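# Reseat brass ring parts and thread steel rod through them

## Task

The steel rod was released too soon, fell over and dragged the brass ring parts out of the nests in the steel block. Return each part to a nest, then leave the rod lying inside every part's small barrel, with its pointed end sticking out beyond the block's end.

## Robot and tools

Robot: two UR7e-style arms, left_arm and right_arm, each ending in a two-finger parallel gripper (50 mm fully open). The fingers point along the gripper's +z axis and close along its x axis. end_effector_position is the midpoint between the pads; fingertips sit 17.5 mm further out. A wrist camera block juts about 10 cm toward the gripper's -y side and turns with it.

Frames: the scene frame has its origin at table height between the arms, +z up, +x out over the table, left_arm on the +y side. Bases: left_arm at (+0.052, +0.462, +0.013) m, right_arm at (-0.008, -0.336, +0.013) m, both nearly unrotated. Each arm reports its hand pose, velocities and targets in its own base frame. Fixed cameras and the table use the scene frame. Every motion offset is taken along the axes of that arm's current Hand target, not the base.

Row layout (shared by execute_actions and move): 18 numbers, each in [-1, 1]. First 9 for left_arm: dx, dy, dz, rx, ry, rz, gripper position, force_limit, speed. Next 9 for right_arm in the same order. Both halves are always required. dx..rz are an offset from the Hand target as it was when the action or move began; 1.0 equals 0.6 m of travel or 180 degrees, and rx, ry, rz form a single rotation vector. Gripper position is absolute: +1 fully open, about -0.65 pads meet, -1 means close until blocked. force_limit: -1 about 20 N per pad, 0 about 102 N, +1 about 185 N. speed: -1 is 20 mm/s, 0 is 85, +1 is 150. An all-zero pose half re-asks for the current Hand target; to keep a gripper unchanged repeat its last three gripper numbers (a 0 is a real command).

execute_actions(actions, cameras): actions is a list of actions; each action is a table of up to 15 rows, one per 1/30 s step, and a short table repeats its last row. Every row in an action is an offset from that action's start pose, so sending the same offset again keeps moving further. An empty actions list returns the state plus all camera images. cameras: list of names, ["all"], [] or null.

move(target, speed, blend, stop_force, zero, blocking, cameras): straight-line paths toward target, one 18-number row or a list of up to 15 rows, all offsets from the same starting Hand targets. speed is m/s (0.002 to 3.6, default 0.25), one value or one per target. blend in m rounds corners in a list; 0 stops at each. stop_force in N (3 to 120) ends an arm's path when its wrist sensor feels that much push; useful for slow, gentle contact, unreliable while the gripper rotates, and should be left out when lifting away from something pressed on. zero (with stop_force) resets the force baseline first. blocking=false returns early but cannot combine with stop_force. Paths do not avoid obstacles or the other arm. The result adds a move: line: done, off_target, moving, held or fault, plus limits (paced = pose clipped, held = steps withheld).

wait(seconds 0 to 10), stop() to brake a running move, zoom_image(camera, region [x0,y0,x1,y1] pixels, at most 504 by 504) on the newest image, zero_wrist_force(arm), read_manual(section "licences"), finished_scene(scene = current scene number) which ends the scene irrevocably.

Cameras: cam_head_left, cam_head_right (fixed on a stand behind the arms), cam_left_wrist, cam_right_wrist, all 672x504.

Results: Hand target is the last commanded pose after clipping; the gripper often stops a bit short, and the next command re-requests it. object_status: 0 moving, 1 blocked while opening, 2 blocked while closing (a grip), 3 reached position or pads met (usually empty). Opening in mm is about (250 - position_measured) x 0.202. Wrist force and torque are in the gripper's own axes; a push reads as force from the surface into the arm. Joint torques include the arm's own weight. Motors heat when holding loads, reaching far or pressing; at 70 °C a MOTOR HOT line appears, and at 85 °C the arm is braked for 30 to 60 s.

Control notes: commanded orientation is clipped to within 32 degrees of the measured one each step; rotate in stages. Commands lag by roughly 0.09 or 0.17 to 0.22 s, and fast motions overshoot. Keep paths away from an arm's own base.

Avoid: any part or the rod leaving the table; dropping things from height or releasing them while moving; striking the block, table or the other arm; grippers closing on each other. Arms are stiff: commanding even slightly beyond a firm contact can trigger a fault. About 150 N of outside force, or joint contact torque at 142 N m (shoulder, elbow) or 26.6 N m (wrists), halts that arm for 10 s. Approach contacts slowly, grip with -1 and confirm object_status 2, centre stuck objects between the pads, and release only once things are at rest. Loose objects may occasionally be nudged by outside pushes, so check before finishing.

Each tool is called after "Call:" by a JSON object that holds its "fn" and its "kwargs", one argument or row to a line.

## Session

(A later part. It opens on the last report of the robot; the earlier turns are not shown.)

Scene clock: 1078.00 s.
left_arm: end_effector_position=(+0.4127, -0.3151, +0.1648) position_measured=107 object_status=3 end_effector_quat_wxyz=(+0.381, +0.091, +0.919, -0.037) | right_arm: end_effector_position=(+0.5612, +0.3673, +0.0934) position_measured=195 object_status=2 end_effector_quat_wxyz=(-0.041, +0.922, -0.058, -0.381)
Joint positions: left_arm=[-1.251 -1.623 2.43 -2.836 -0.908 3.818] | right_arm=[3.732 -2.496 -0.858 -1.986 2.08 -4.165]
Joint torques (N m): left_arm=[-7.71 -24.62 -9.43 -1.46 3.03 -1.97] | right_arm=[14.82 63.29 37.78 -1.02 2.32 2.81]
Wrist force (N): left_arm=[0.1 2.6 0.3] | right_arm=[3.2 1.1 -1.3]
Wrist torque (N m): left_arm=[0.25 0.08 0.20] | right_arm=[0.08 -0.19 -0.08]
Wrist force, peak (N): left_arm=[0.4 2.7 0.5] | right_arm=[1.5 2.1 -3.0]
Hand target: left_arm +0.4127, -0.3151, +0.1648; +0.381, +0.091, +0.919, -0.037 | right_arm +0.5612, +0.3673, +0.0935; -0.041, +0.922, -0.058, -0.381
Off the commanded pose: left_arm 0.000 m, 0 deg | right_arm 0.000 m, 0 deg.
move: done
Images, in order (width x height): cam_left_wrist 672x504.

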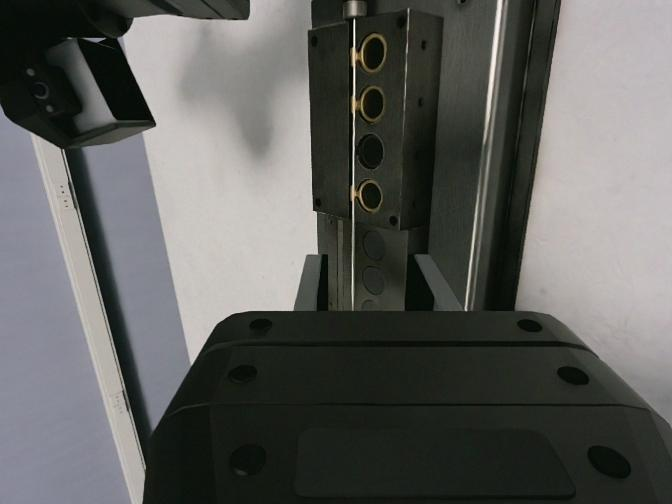

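Call:
{"fn": "move", "kwargs": {
  "target": [0, 0, 0, 0, 0, 0, 0.3, -0.9, -0.5, 0, 0, 0, 0, 0, 0, -0.25, -0.4, -1],
  "speed": 0.01,
  "cameras": ["cam_left_wrist"]
}}

Scene clock: 1082.47 s.
left_arm: end_effector_position=(+0.4127, -0.3151, +0.1648) position_measured=107 object_status=3 end_effector_quat_wxyz=(+0.381, +0.091, +0.919, -0.037) | right_arm: end_effector_position=(+0.5612, +0.3673, +0.0935) position_measured=189 object_status=3 end_effector_quat_wxyz=(-0.041, +0.922, -0.058, -0.381)
Joint positions: left_arm=[-1.251 -1.623 2.43 -2.836 -0.908 3.818] | right_arm=[3.732 -2.496 -0.858 -1.986 2.08 -4.165]
Joint torques (N m): left_arm=[-7.62 -24.66 -9.85 -1.5 3.03 -2] | right_arm=[12.54 66.54 37.72 -0.41 2.22 2.69]
Wrist force (N): left_arm=[0.1 2.3 0.2] | right_arm=[2.8 1.0 -0.5]
Wrist torque (N m): left_arm=[0.20 0.07 0.20] | right_arm=[0.02 -0.22 -0.12]
Wrist force, peak (N): left_arm=[0.1 2.6 0.5] | right_arm=[3.4 1.4 -1.4]
Hand target: left_arm +0.4127, -0.3151, +0.1648; +0.381, +0.091, +0.919, -0.037 | right_arm +0.5612, +0.3673, +0.0935; -0.041, +0.922, -0.058, -0.381
Off the commanded pose: left_arm 0.000 m, 0 deg | right_arm 0.000 m, 0 deg.
move: done
Images, in order (width x height): cam_left_wrist 672x504.

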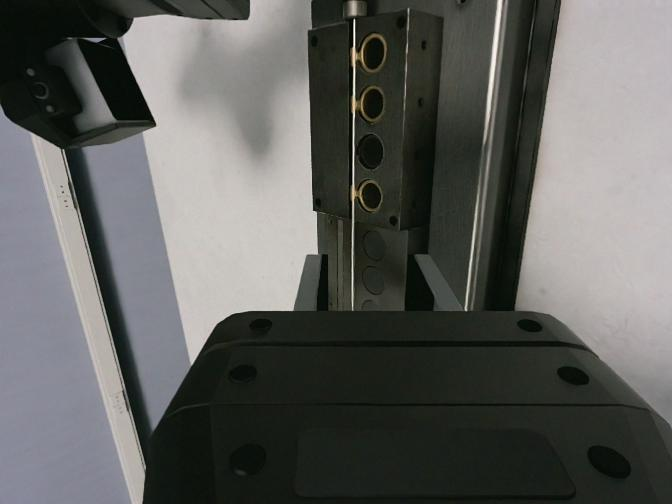

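Call:
{"fn": "move", "kwargs": {
  "target": [0, 0, 0, 0, 0, 0, 0.3, -0.9, -0.5, 0, 0, 0, 0, 0, 0, -0.19, -0.4, -1],
  "speed": 0.01
}}

Call:
{"fn": "move", "kwargs": {
  "target": [0, 0, 0, 0, 0, 0, 0.3, -0.9, -0.5, 0, 0, 0, 0, 0, 0, -0.13, -0.4, -1],
  "speed": 0.01,
  "cameras": ["cam_left_wrist", "cam_right_wrist"]
}}

Scene clock: 1088.10 s.
left_arm: end_effector_position=(+0.4127, -0.3151, +0.1648) position_measured=107 object_status=3 end_effector_quat_wxyz=(+0.381, +0.091, +0.919, -0.037) | right_arm: end_effector_position=(+0.5612, +0.3673, +0.0935) position_measured=181 object_status=3 end_effector_quat_wxyz=(-0.041, +0.922, -0.058, -0.381)
Joint positions: left_arm=[-1.251 -1.623 2.43 -2.836 -0.908 3.818] | right_arm=[3.732 -2.496 -0.858 -1.986 2.08 -4.165]
Joint torques (N m): left_arm=[-8.46 -24.77 -10.11 -1.44 3.07 -1.97] | right_arm=[0.32 66.09 36.7 2.91 1.67 2.67]
Wrist force (N): left_arm=[0.2 2.4 0.4] | right_arm=[2.7 0.8 -0.4]
Wrist torque (N m): left_arm=[0.22 0.07 0.20] | right_arm=[0.00 -0.18 -0.13]
Wrist force, peak (N): left_arm=[0.0 2.7 0.6] | right_arm=[3.0 1.1 -0.4]
Hand target: left_arm +0.4127, -0.3151, +0.1648; +0.381, +0.091, +0.919, -0.037 | right_arm +0.5612, +0.3673, +0.0935; -0.041, +0.922, -0.058, -0.381
Off the commanded pose: left_arm 0.000 m, 0 deg | right_arm 0.000 m, 0 deg.
move: done

Scene clock: 1088.60 s.
left_arm: end_effector_position=(+0.4127, -0.3151, +0.1648) position_measured=107 object_status=3 end_effector_quat_wxyz=(+0.381, +0.091, +0.919, -0.037) | right_arm: end_effector_position=(+0.5612, +0.3673, +0.0935) position_measured=172 object_status=3 end_effector_quat_wxyz=(-0.041, +0.922, -0.058, -0.381)
Joint positions: left_arm=[-1.251 -1.623 2.43 -2.836 -0.908 3.818] | right_arm=[3.732 -2.496 -0.858 -1.986 2.08 -4.165]
Joint torques (N m): left_arm=[-7.92 -24.57 -10.14 -1.44 3.01 -2.03] | right_arm=[-1.47 66.38 36.84 2.91 1.47 2.56]
Wrist force (N): left_arm=[0.4 2.4 0.3] | right_arm=[2.9 1.1 -0.4]
Wrist torque (N m): left_arm=[0.22 0.04 0.20] | right_arm=[0.03 -0.21 -0.13]
Wrist force, peak (N): left_arm=[0.2 2.7 0.4] | right_arm=[2.9 1.1 -0.4]
Hand target: left_arm +0.4127, -0.3151, +0.1648; +0.381, +0.091, +0.919, -0.037 | right_arm +0.5612, +0.3673, +0.0935; -0.041, +0.922, -0.058, -0.381
Off the commanded pose: left_arm 0.000 m, 0 deg | right_arm 0.000 m, 0 deg.
move: done
Images, in order (width x height): cam_left_wrist 672x504, cam_right_wrist 672x504.

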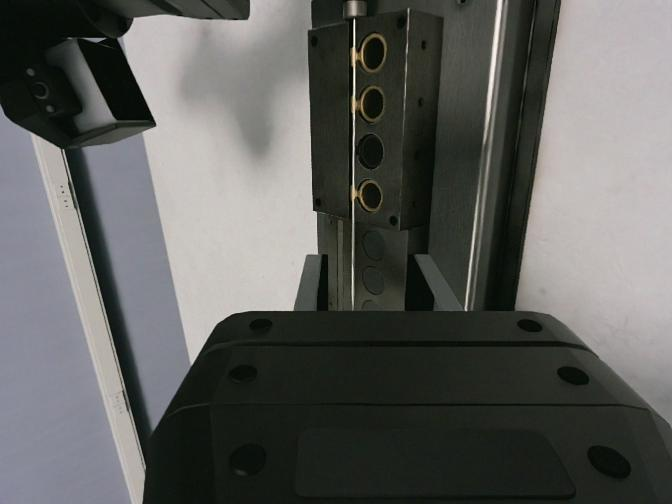

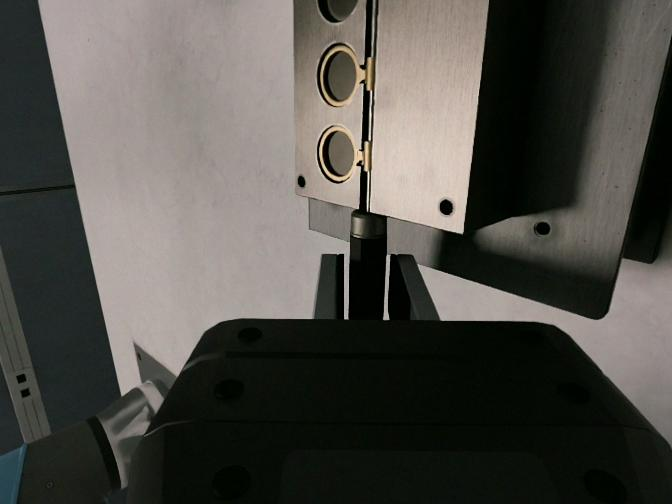

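Call:
{"fn": "move", "kwargs": {
  "target": [0, 0, 0, 0, 0, 0, 0.3, -0.9, -0.5, 0, 0, 0, 0, 0, 0, 0.1, -0.4, -1],
  "speed": 0.01
}}

Call:
{"fn": "move", "kwargs": {
  "target": [
    [0, 0, 0, 0, 0, 0, 0.3, -0.9, -0.5, 0, 0, -0.03, 0, 0, 0, 0.1, -0.4, -1],
    [0, 0, 0, 0, 0, 0, 0.3, -0.9, -0.5, 0, 0, -0.1, 0, 0, 0, 0.1, -0.4, -1]
  ],
  "speed": [0.03, 0.08],
  "blend": 0.005,
  "cameras": ["cam_left_wrist", "cam_right_wrist"]
}}

Scene clock: 1094.03 s.
left_arm: end_effector_position=(+0.4127, -0.3151, +0.1648) position_measured=107 object_status=3 end_effector_quat_wxyz=(+0.381, +0.091, +0.919, -0.037) | right_arm: end_effector_position=(+0.5612, +0.3673, +0.0935) position_measured=138 object_status=0 end_effector_quat_wxyz=(-0.041, +0.922, -0.058, -0.381)
Joint positions: left_arm=[-1.251 -1.623 2.43 -2.836 -0.908 3.818] | right_arm=[3.732 -2.496 -0.858 -1.986 2.08 -4.165]
Joint torques (N m): left_arm=[-7.47 -24.77 -9.49 -1.43 2.96 -1.81] | right_arm=[-12.65 66.7 35.75 2.89 1 2.46]
Wrist force (N): left_arm=[0.2 2.1 0.7] | right_arm=[2.9 1.0 -0.6]
Wrist torque (N m): left_arm=[0.17 0.06 0.20] | right_arm=[0.03 -0.22 -0.13]
Wrist force, peak (N): left_arm=[0.5 2.7 0.6] | right_arm=[2.9 1.2 -0.5]
Hand target: left_arm +0.4127, -0.3151, +0.1648; +0.381, +0.091, +0.919, -0.037 | right_arm +0.5612, +0.3673, +0.0935; -0.041, +0.922, -0.058, -0.381
Off the commanded pose: left_arm 0.000 m, 0 deg | right_arm 0.000 m, 0 deg.
move: done

Scene clock: 1095.90 s.
left_arm: end_effector_position=(+0.4127, -0.3151, +0.1648) position_measured=107 object_status=3 end_effector_quat_wxyz=(+0.381, +0.091, +0.919, -0.037) | right_arm: end_effector_position=(+0.6031, +0.3601, +0.1359) position_measured=138 object_status=3 end_effector_quat_wxyz=(-0.041, +0.922, -0.058, -0.381)
Joint positions: left_arm=[-1.251 -1.623 2.43 -2.836 -0.908 3.818] | right_arm=[3.697 -2.615 -0.519 -2.221 2.059 -4.197]
Joint torques (N m): left_arm=[-7.78 -24.64 -10.05 -1.46 3.09 -1.89] | right_arm=[-12.61 53.1 38.59 -0.82 -0.47 -2.54]
Wrist force (N): left_arm=[0.2 2.5 0.2] | right_arm=[2.8 1.2 -0.8]
Wrist torque (N m): left_arm=[0.23 0.05 0.19] | right_arm=[0.08 -0.27 -0.01]
Wrist force, peak (N): left_arm=[0.1 2.6 0.4] | right_arm=[3.2 1.3 -1.2]
Hand target: left_arm +0.4127, -0.3151, +0.1648; +0.381, +0.091, +0.919, -0.037 | right_arm +0.6031, +0.3601, +0.1359; -0.041, +0.922, -0.058, -0.381
Off the commanded pose: left_arm 0.000 m, 0 deg | right_arm 0.000 m, 0 deg.
move: done
Images, in order (width x height): cam_left_wrist 672x504, cam_right_wrist 672x504.

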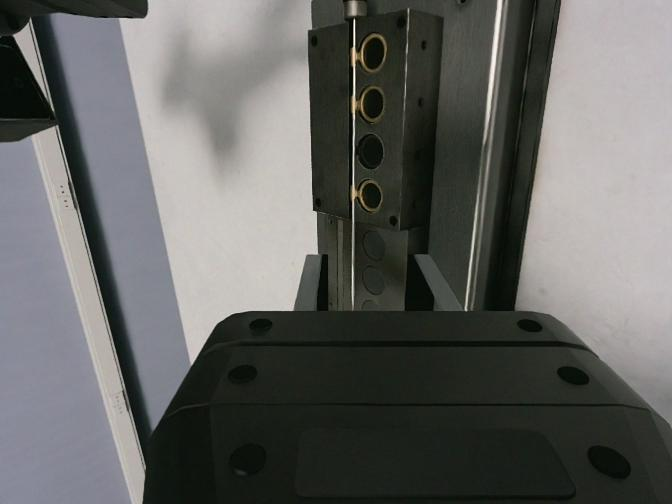

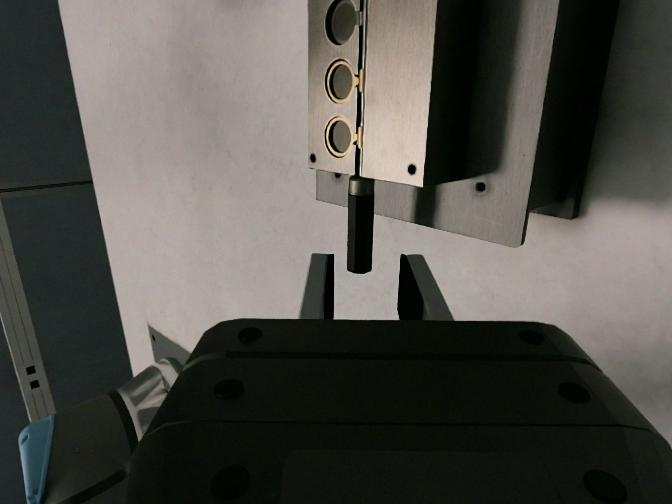

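Call:
{"fn": "move", "kwargs": {
  "target": [0, 0, -0.13, 0, 0, 0, 0.3, -0.9, -0.5, 0, 0, -0.15, 0, 0, 0, 0.1, -0.4, -1],
  "speed": 0.15,
  "cameras": ["cam_left_wrist", "cam_right_wrist", "cam_head_left"]
}}

Call:
{"fn": "zoom_image", "kwargs": {
  "camera": "cam_left_wrist",
  "region": [300, 80, 420, 200]
}}

Call:
{"fn": "zoom_image", "kwargs": {
  "camera": "cam_left_wrist",
  "region": [300, 190, 420, 310]
}}

Call:
{"fn": "zoom_image", "kwargs": {
  "camera": "cam_right_wrist",
  "region": [280, 0, 440, 120]
}}

Scene clock: 1100.93 s.
left_arm: end_effector_position=(+0.3586, -0.3044, +0.2199) position_measured=107 object_status=3 end_effector_quat_wxyz=(+0.381, +0.091, +0.919, -0.037) | right_arm: end_effector_position=(+0.6645, +0.3489, +0.1990) position_measured=138 object_status=3 end_effector_quat_wxyz=(-0.091, +0.941, -0.083, -0.316)
Joint positions: left_arm=[-1.409 -1.91 2.425 -2.423 -0.846 3.628] | right_arm=[3.639 -2.768 -0.035 -2.382 2.064 -4.16]
Joint torques (N m): left_arm=[-9.15 -16.78 -31.83 -0.61 3.75 -1.95] | right_arm=[-13.15 73.71 38.23 3.77 2.41 2.86]
Wrist force (N): left_arm=[0.0 2.2 0.1] | right_arm=[2.2 1.4 -0.1]
Wrist torque (N m): left_arm=[0.20 0.10 0.21] | right_arm=[0.04 -0.16 -0.13]
Wrist force, peak (N): left_arm=[0.6 2.3 1.3] | right_arm=[3.5 1.3 0.6]
Hand target: left_arm +0.3586, -0.3044, +0.2199; +0.381, +0.091, +0.919, -0.037 | right_arm +0.6658, +0.3494, +0.1995; -0.041, +0.922, -0.058, -0.381
Off the commanded pose: left_arm 0.000 m, 0 deg | right_arm 0.002 m, 10 deg.
elbow stopped short (right arm): the move would have taken joint 3 (elbow) straighter than the controller allows.
move: off_target (right_arm)
Images, in order (width x height): cam_head_left 672x504, cam_left_wrist 672x504, cam_right_wrist 672x504.

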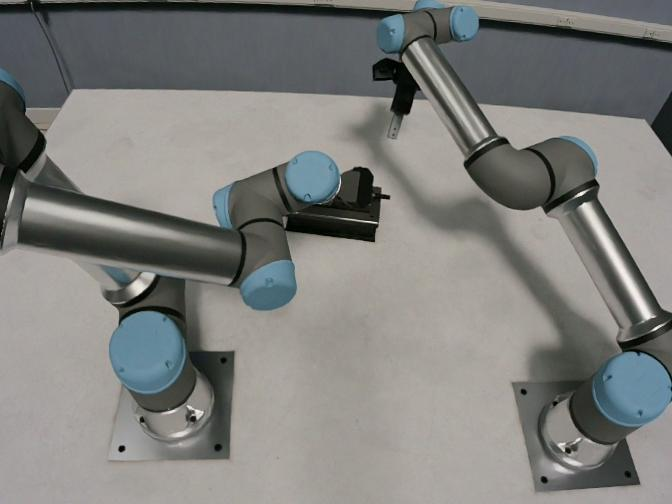

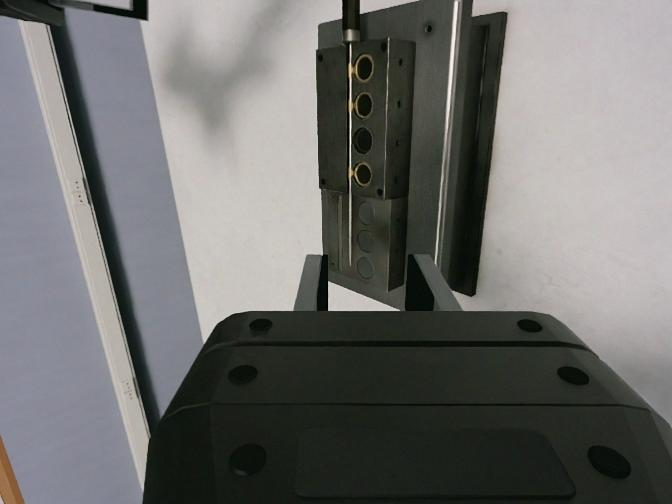

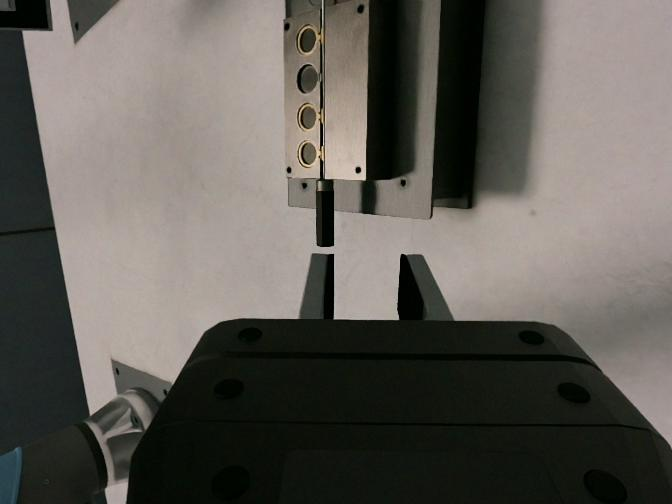

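Scaled by 4.200 from the camera's 672x504 image, which has a finer 960x720 frame.

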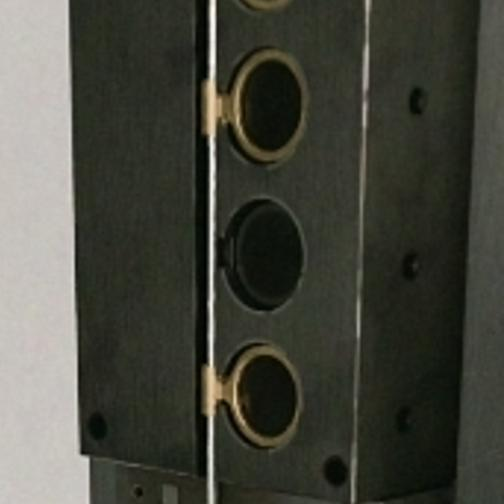

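Scaled by 4.200 from the camera's 672x504 image, which has a finer 960x720 frame.

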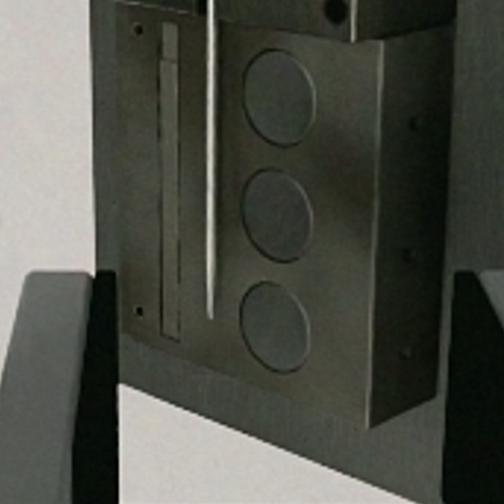

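Scaled by 3.150 from the camera's 672x504 image, which has a finer 960x720 frame.

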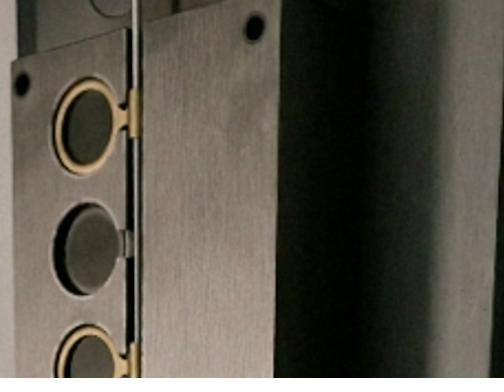

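Call:
{"fn": "zoom_image", "kwargs": {
  "camera": "cam_right_wrist",
  "region": [288, 22, 336, 58]
}}

Call:
{"fn": "zoom_image", "kwargs": {
  "camera": "cam_right_wrist",
  "region": [288, 99, 336, 135]
}}

Call:
{"fn": "zoom_image", "kwargs": {
  "camera": "cam_right_wrist",
  "region": [288, 136, 336, 172]
}}

Call:
{"fn": "zoom_image", "kwargs": {
  "camera": "cam_left_wrist",
  "region": [340, 50, 388, 86]
}}

Call:
{"fn": "zoom_image", "kwargs": {
  "camera": "cam_left_wrist",
  "region": [340, 86, 388, 122]
}}

Call:
{"fn": "zoom_image", "kwargs": {
  "camera": "cam_left_wrist",
  "region": [340, 157, 388, 193]
}}

Scaled by 10.500 from the camera's 672x504 image, which has a finer 960x720 frame.

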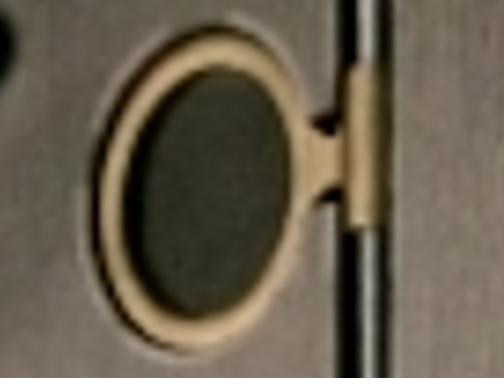

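Scaled by 10.500 from the camera's 672x504 image, which has a finer 960x720 frame.

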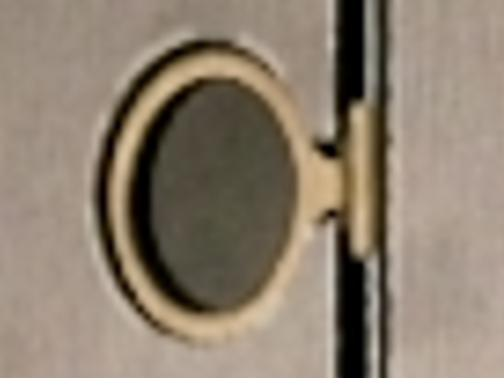

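Scaled by 10.500 from the camera's 672x504 image, which has a finer 960x720 frame.

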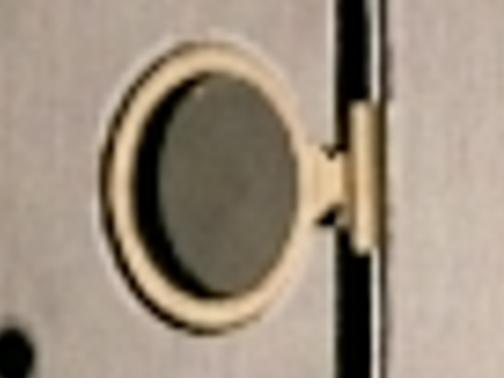

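Scaled by 10.500 from the camera's 672x504 image, which has a finer 960x720 frame.

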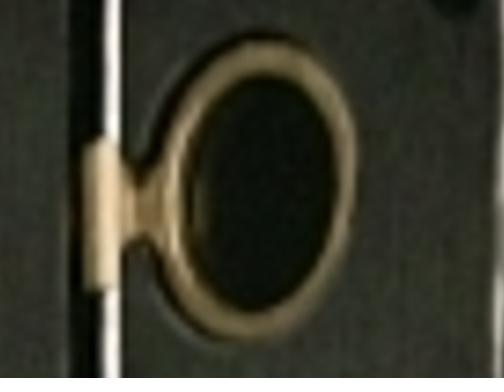

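Scaled by 10.500 from the camera's 672x504 image, which has a finer 960x720 frame.

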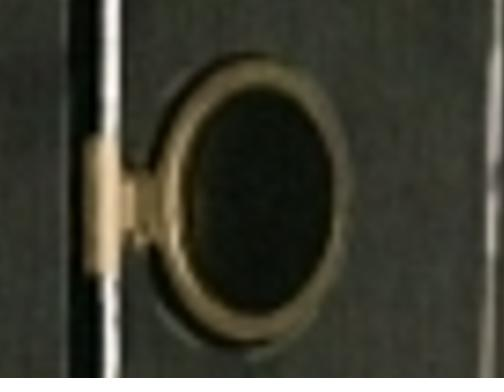

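Scaled by 10.500 from the camera's 672x504 image, which has a finer 960x720 frame.

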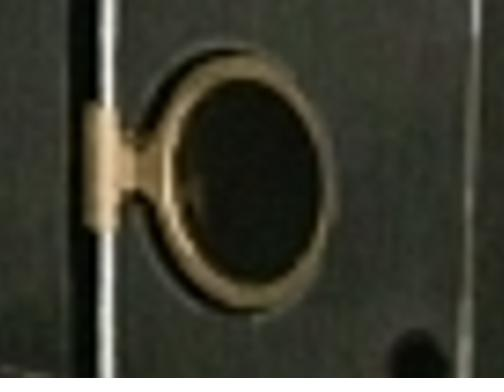

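Call:
{"fn": "finished_scene", "kwargs": {
  "scene": 2
}}

The scene is finished: the task was done.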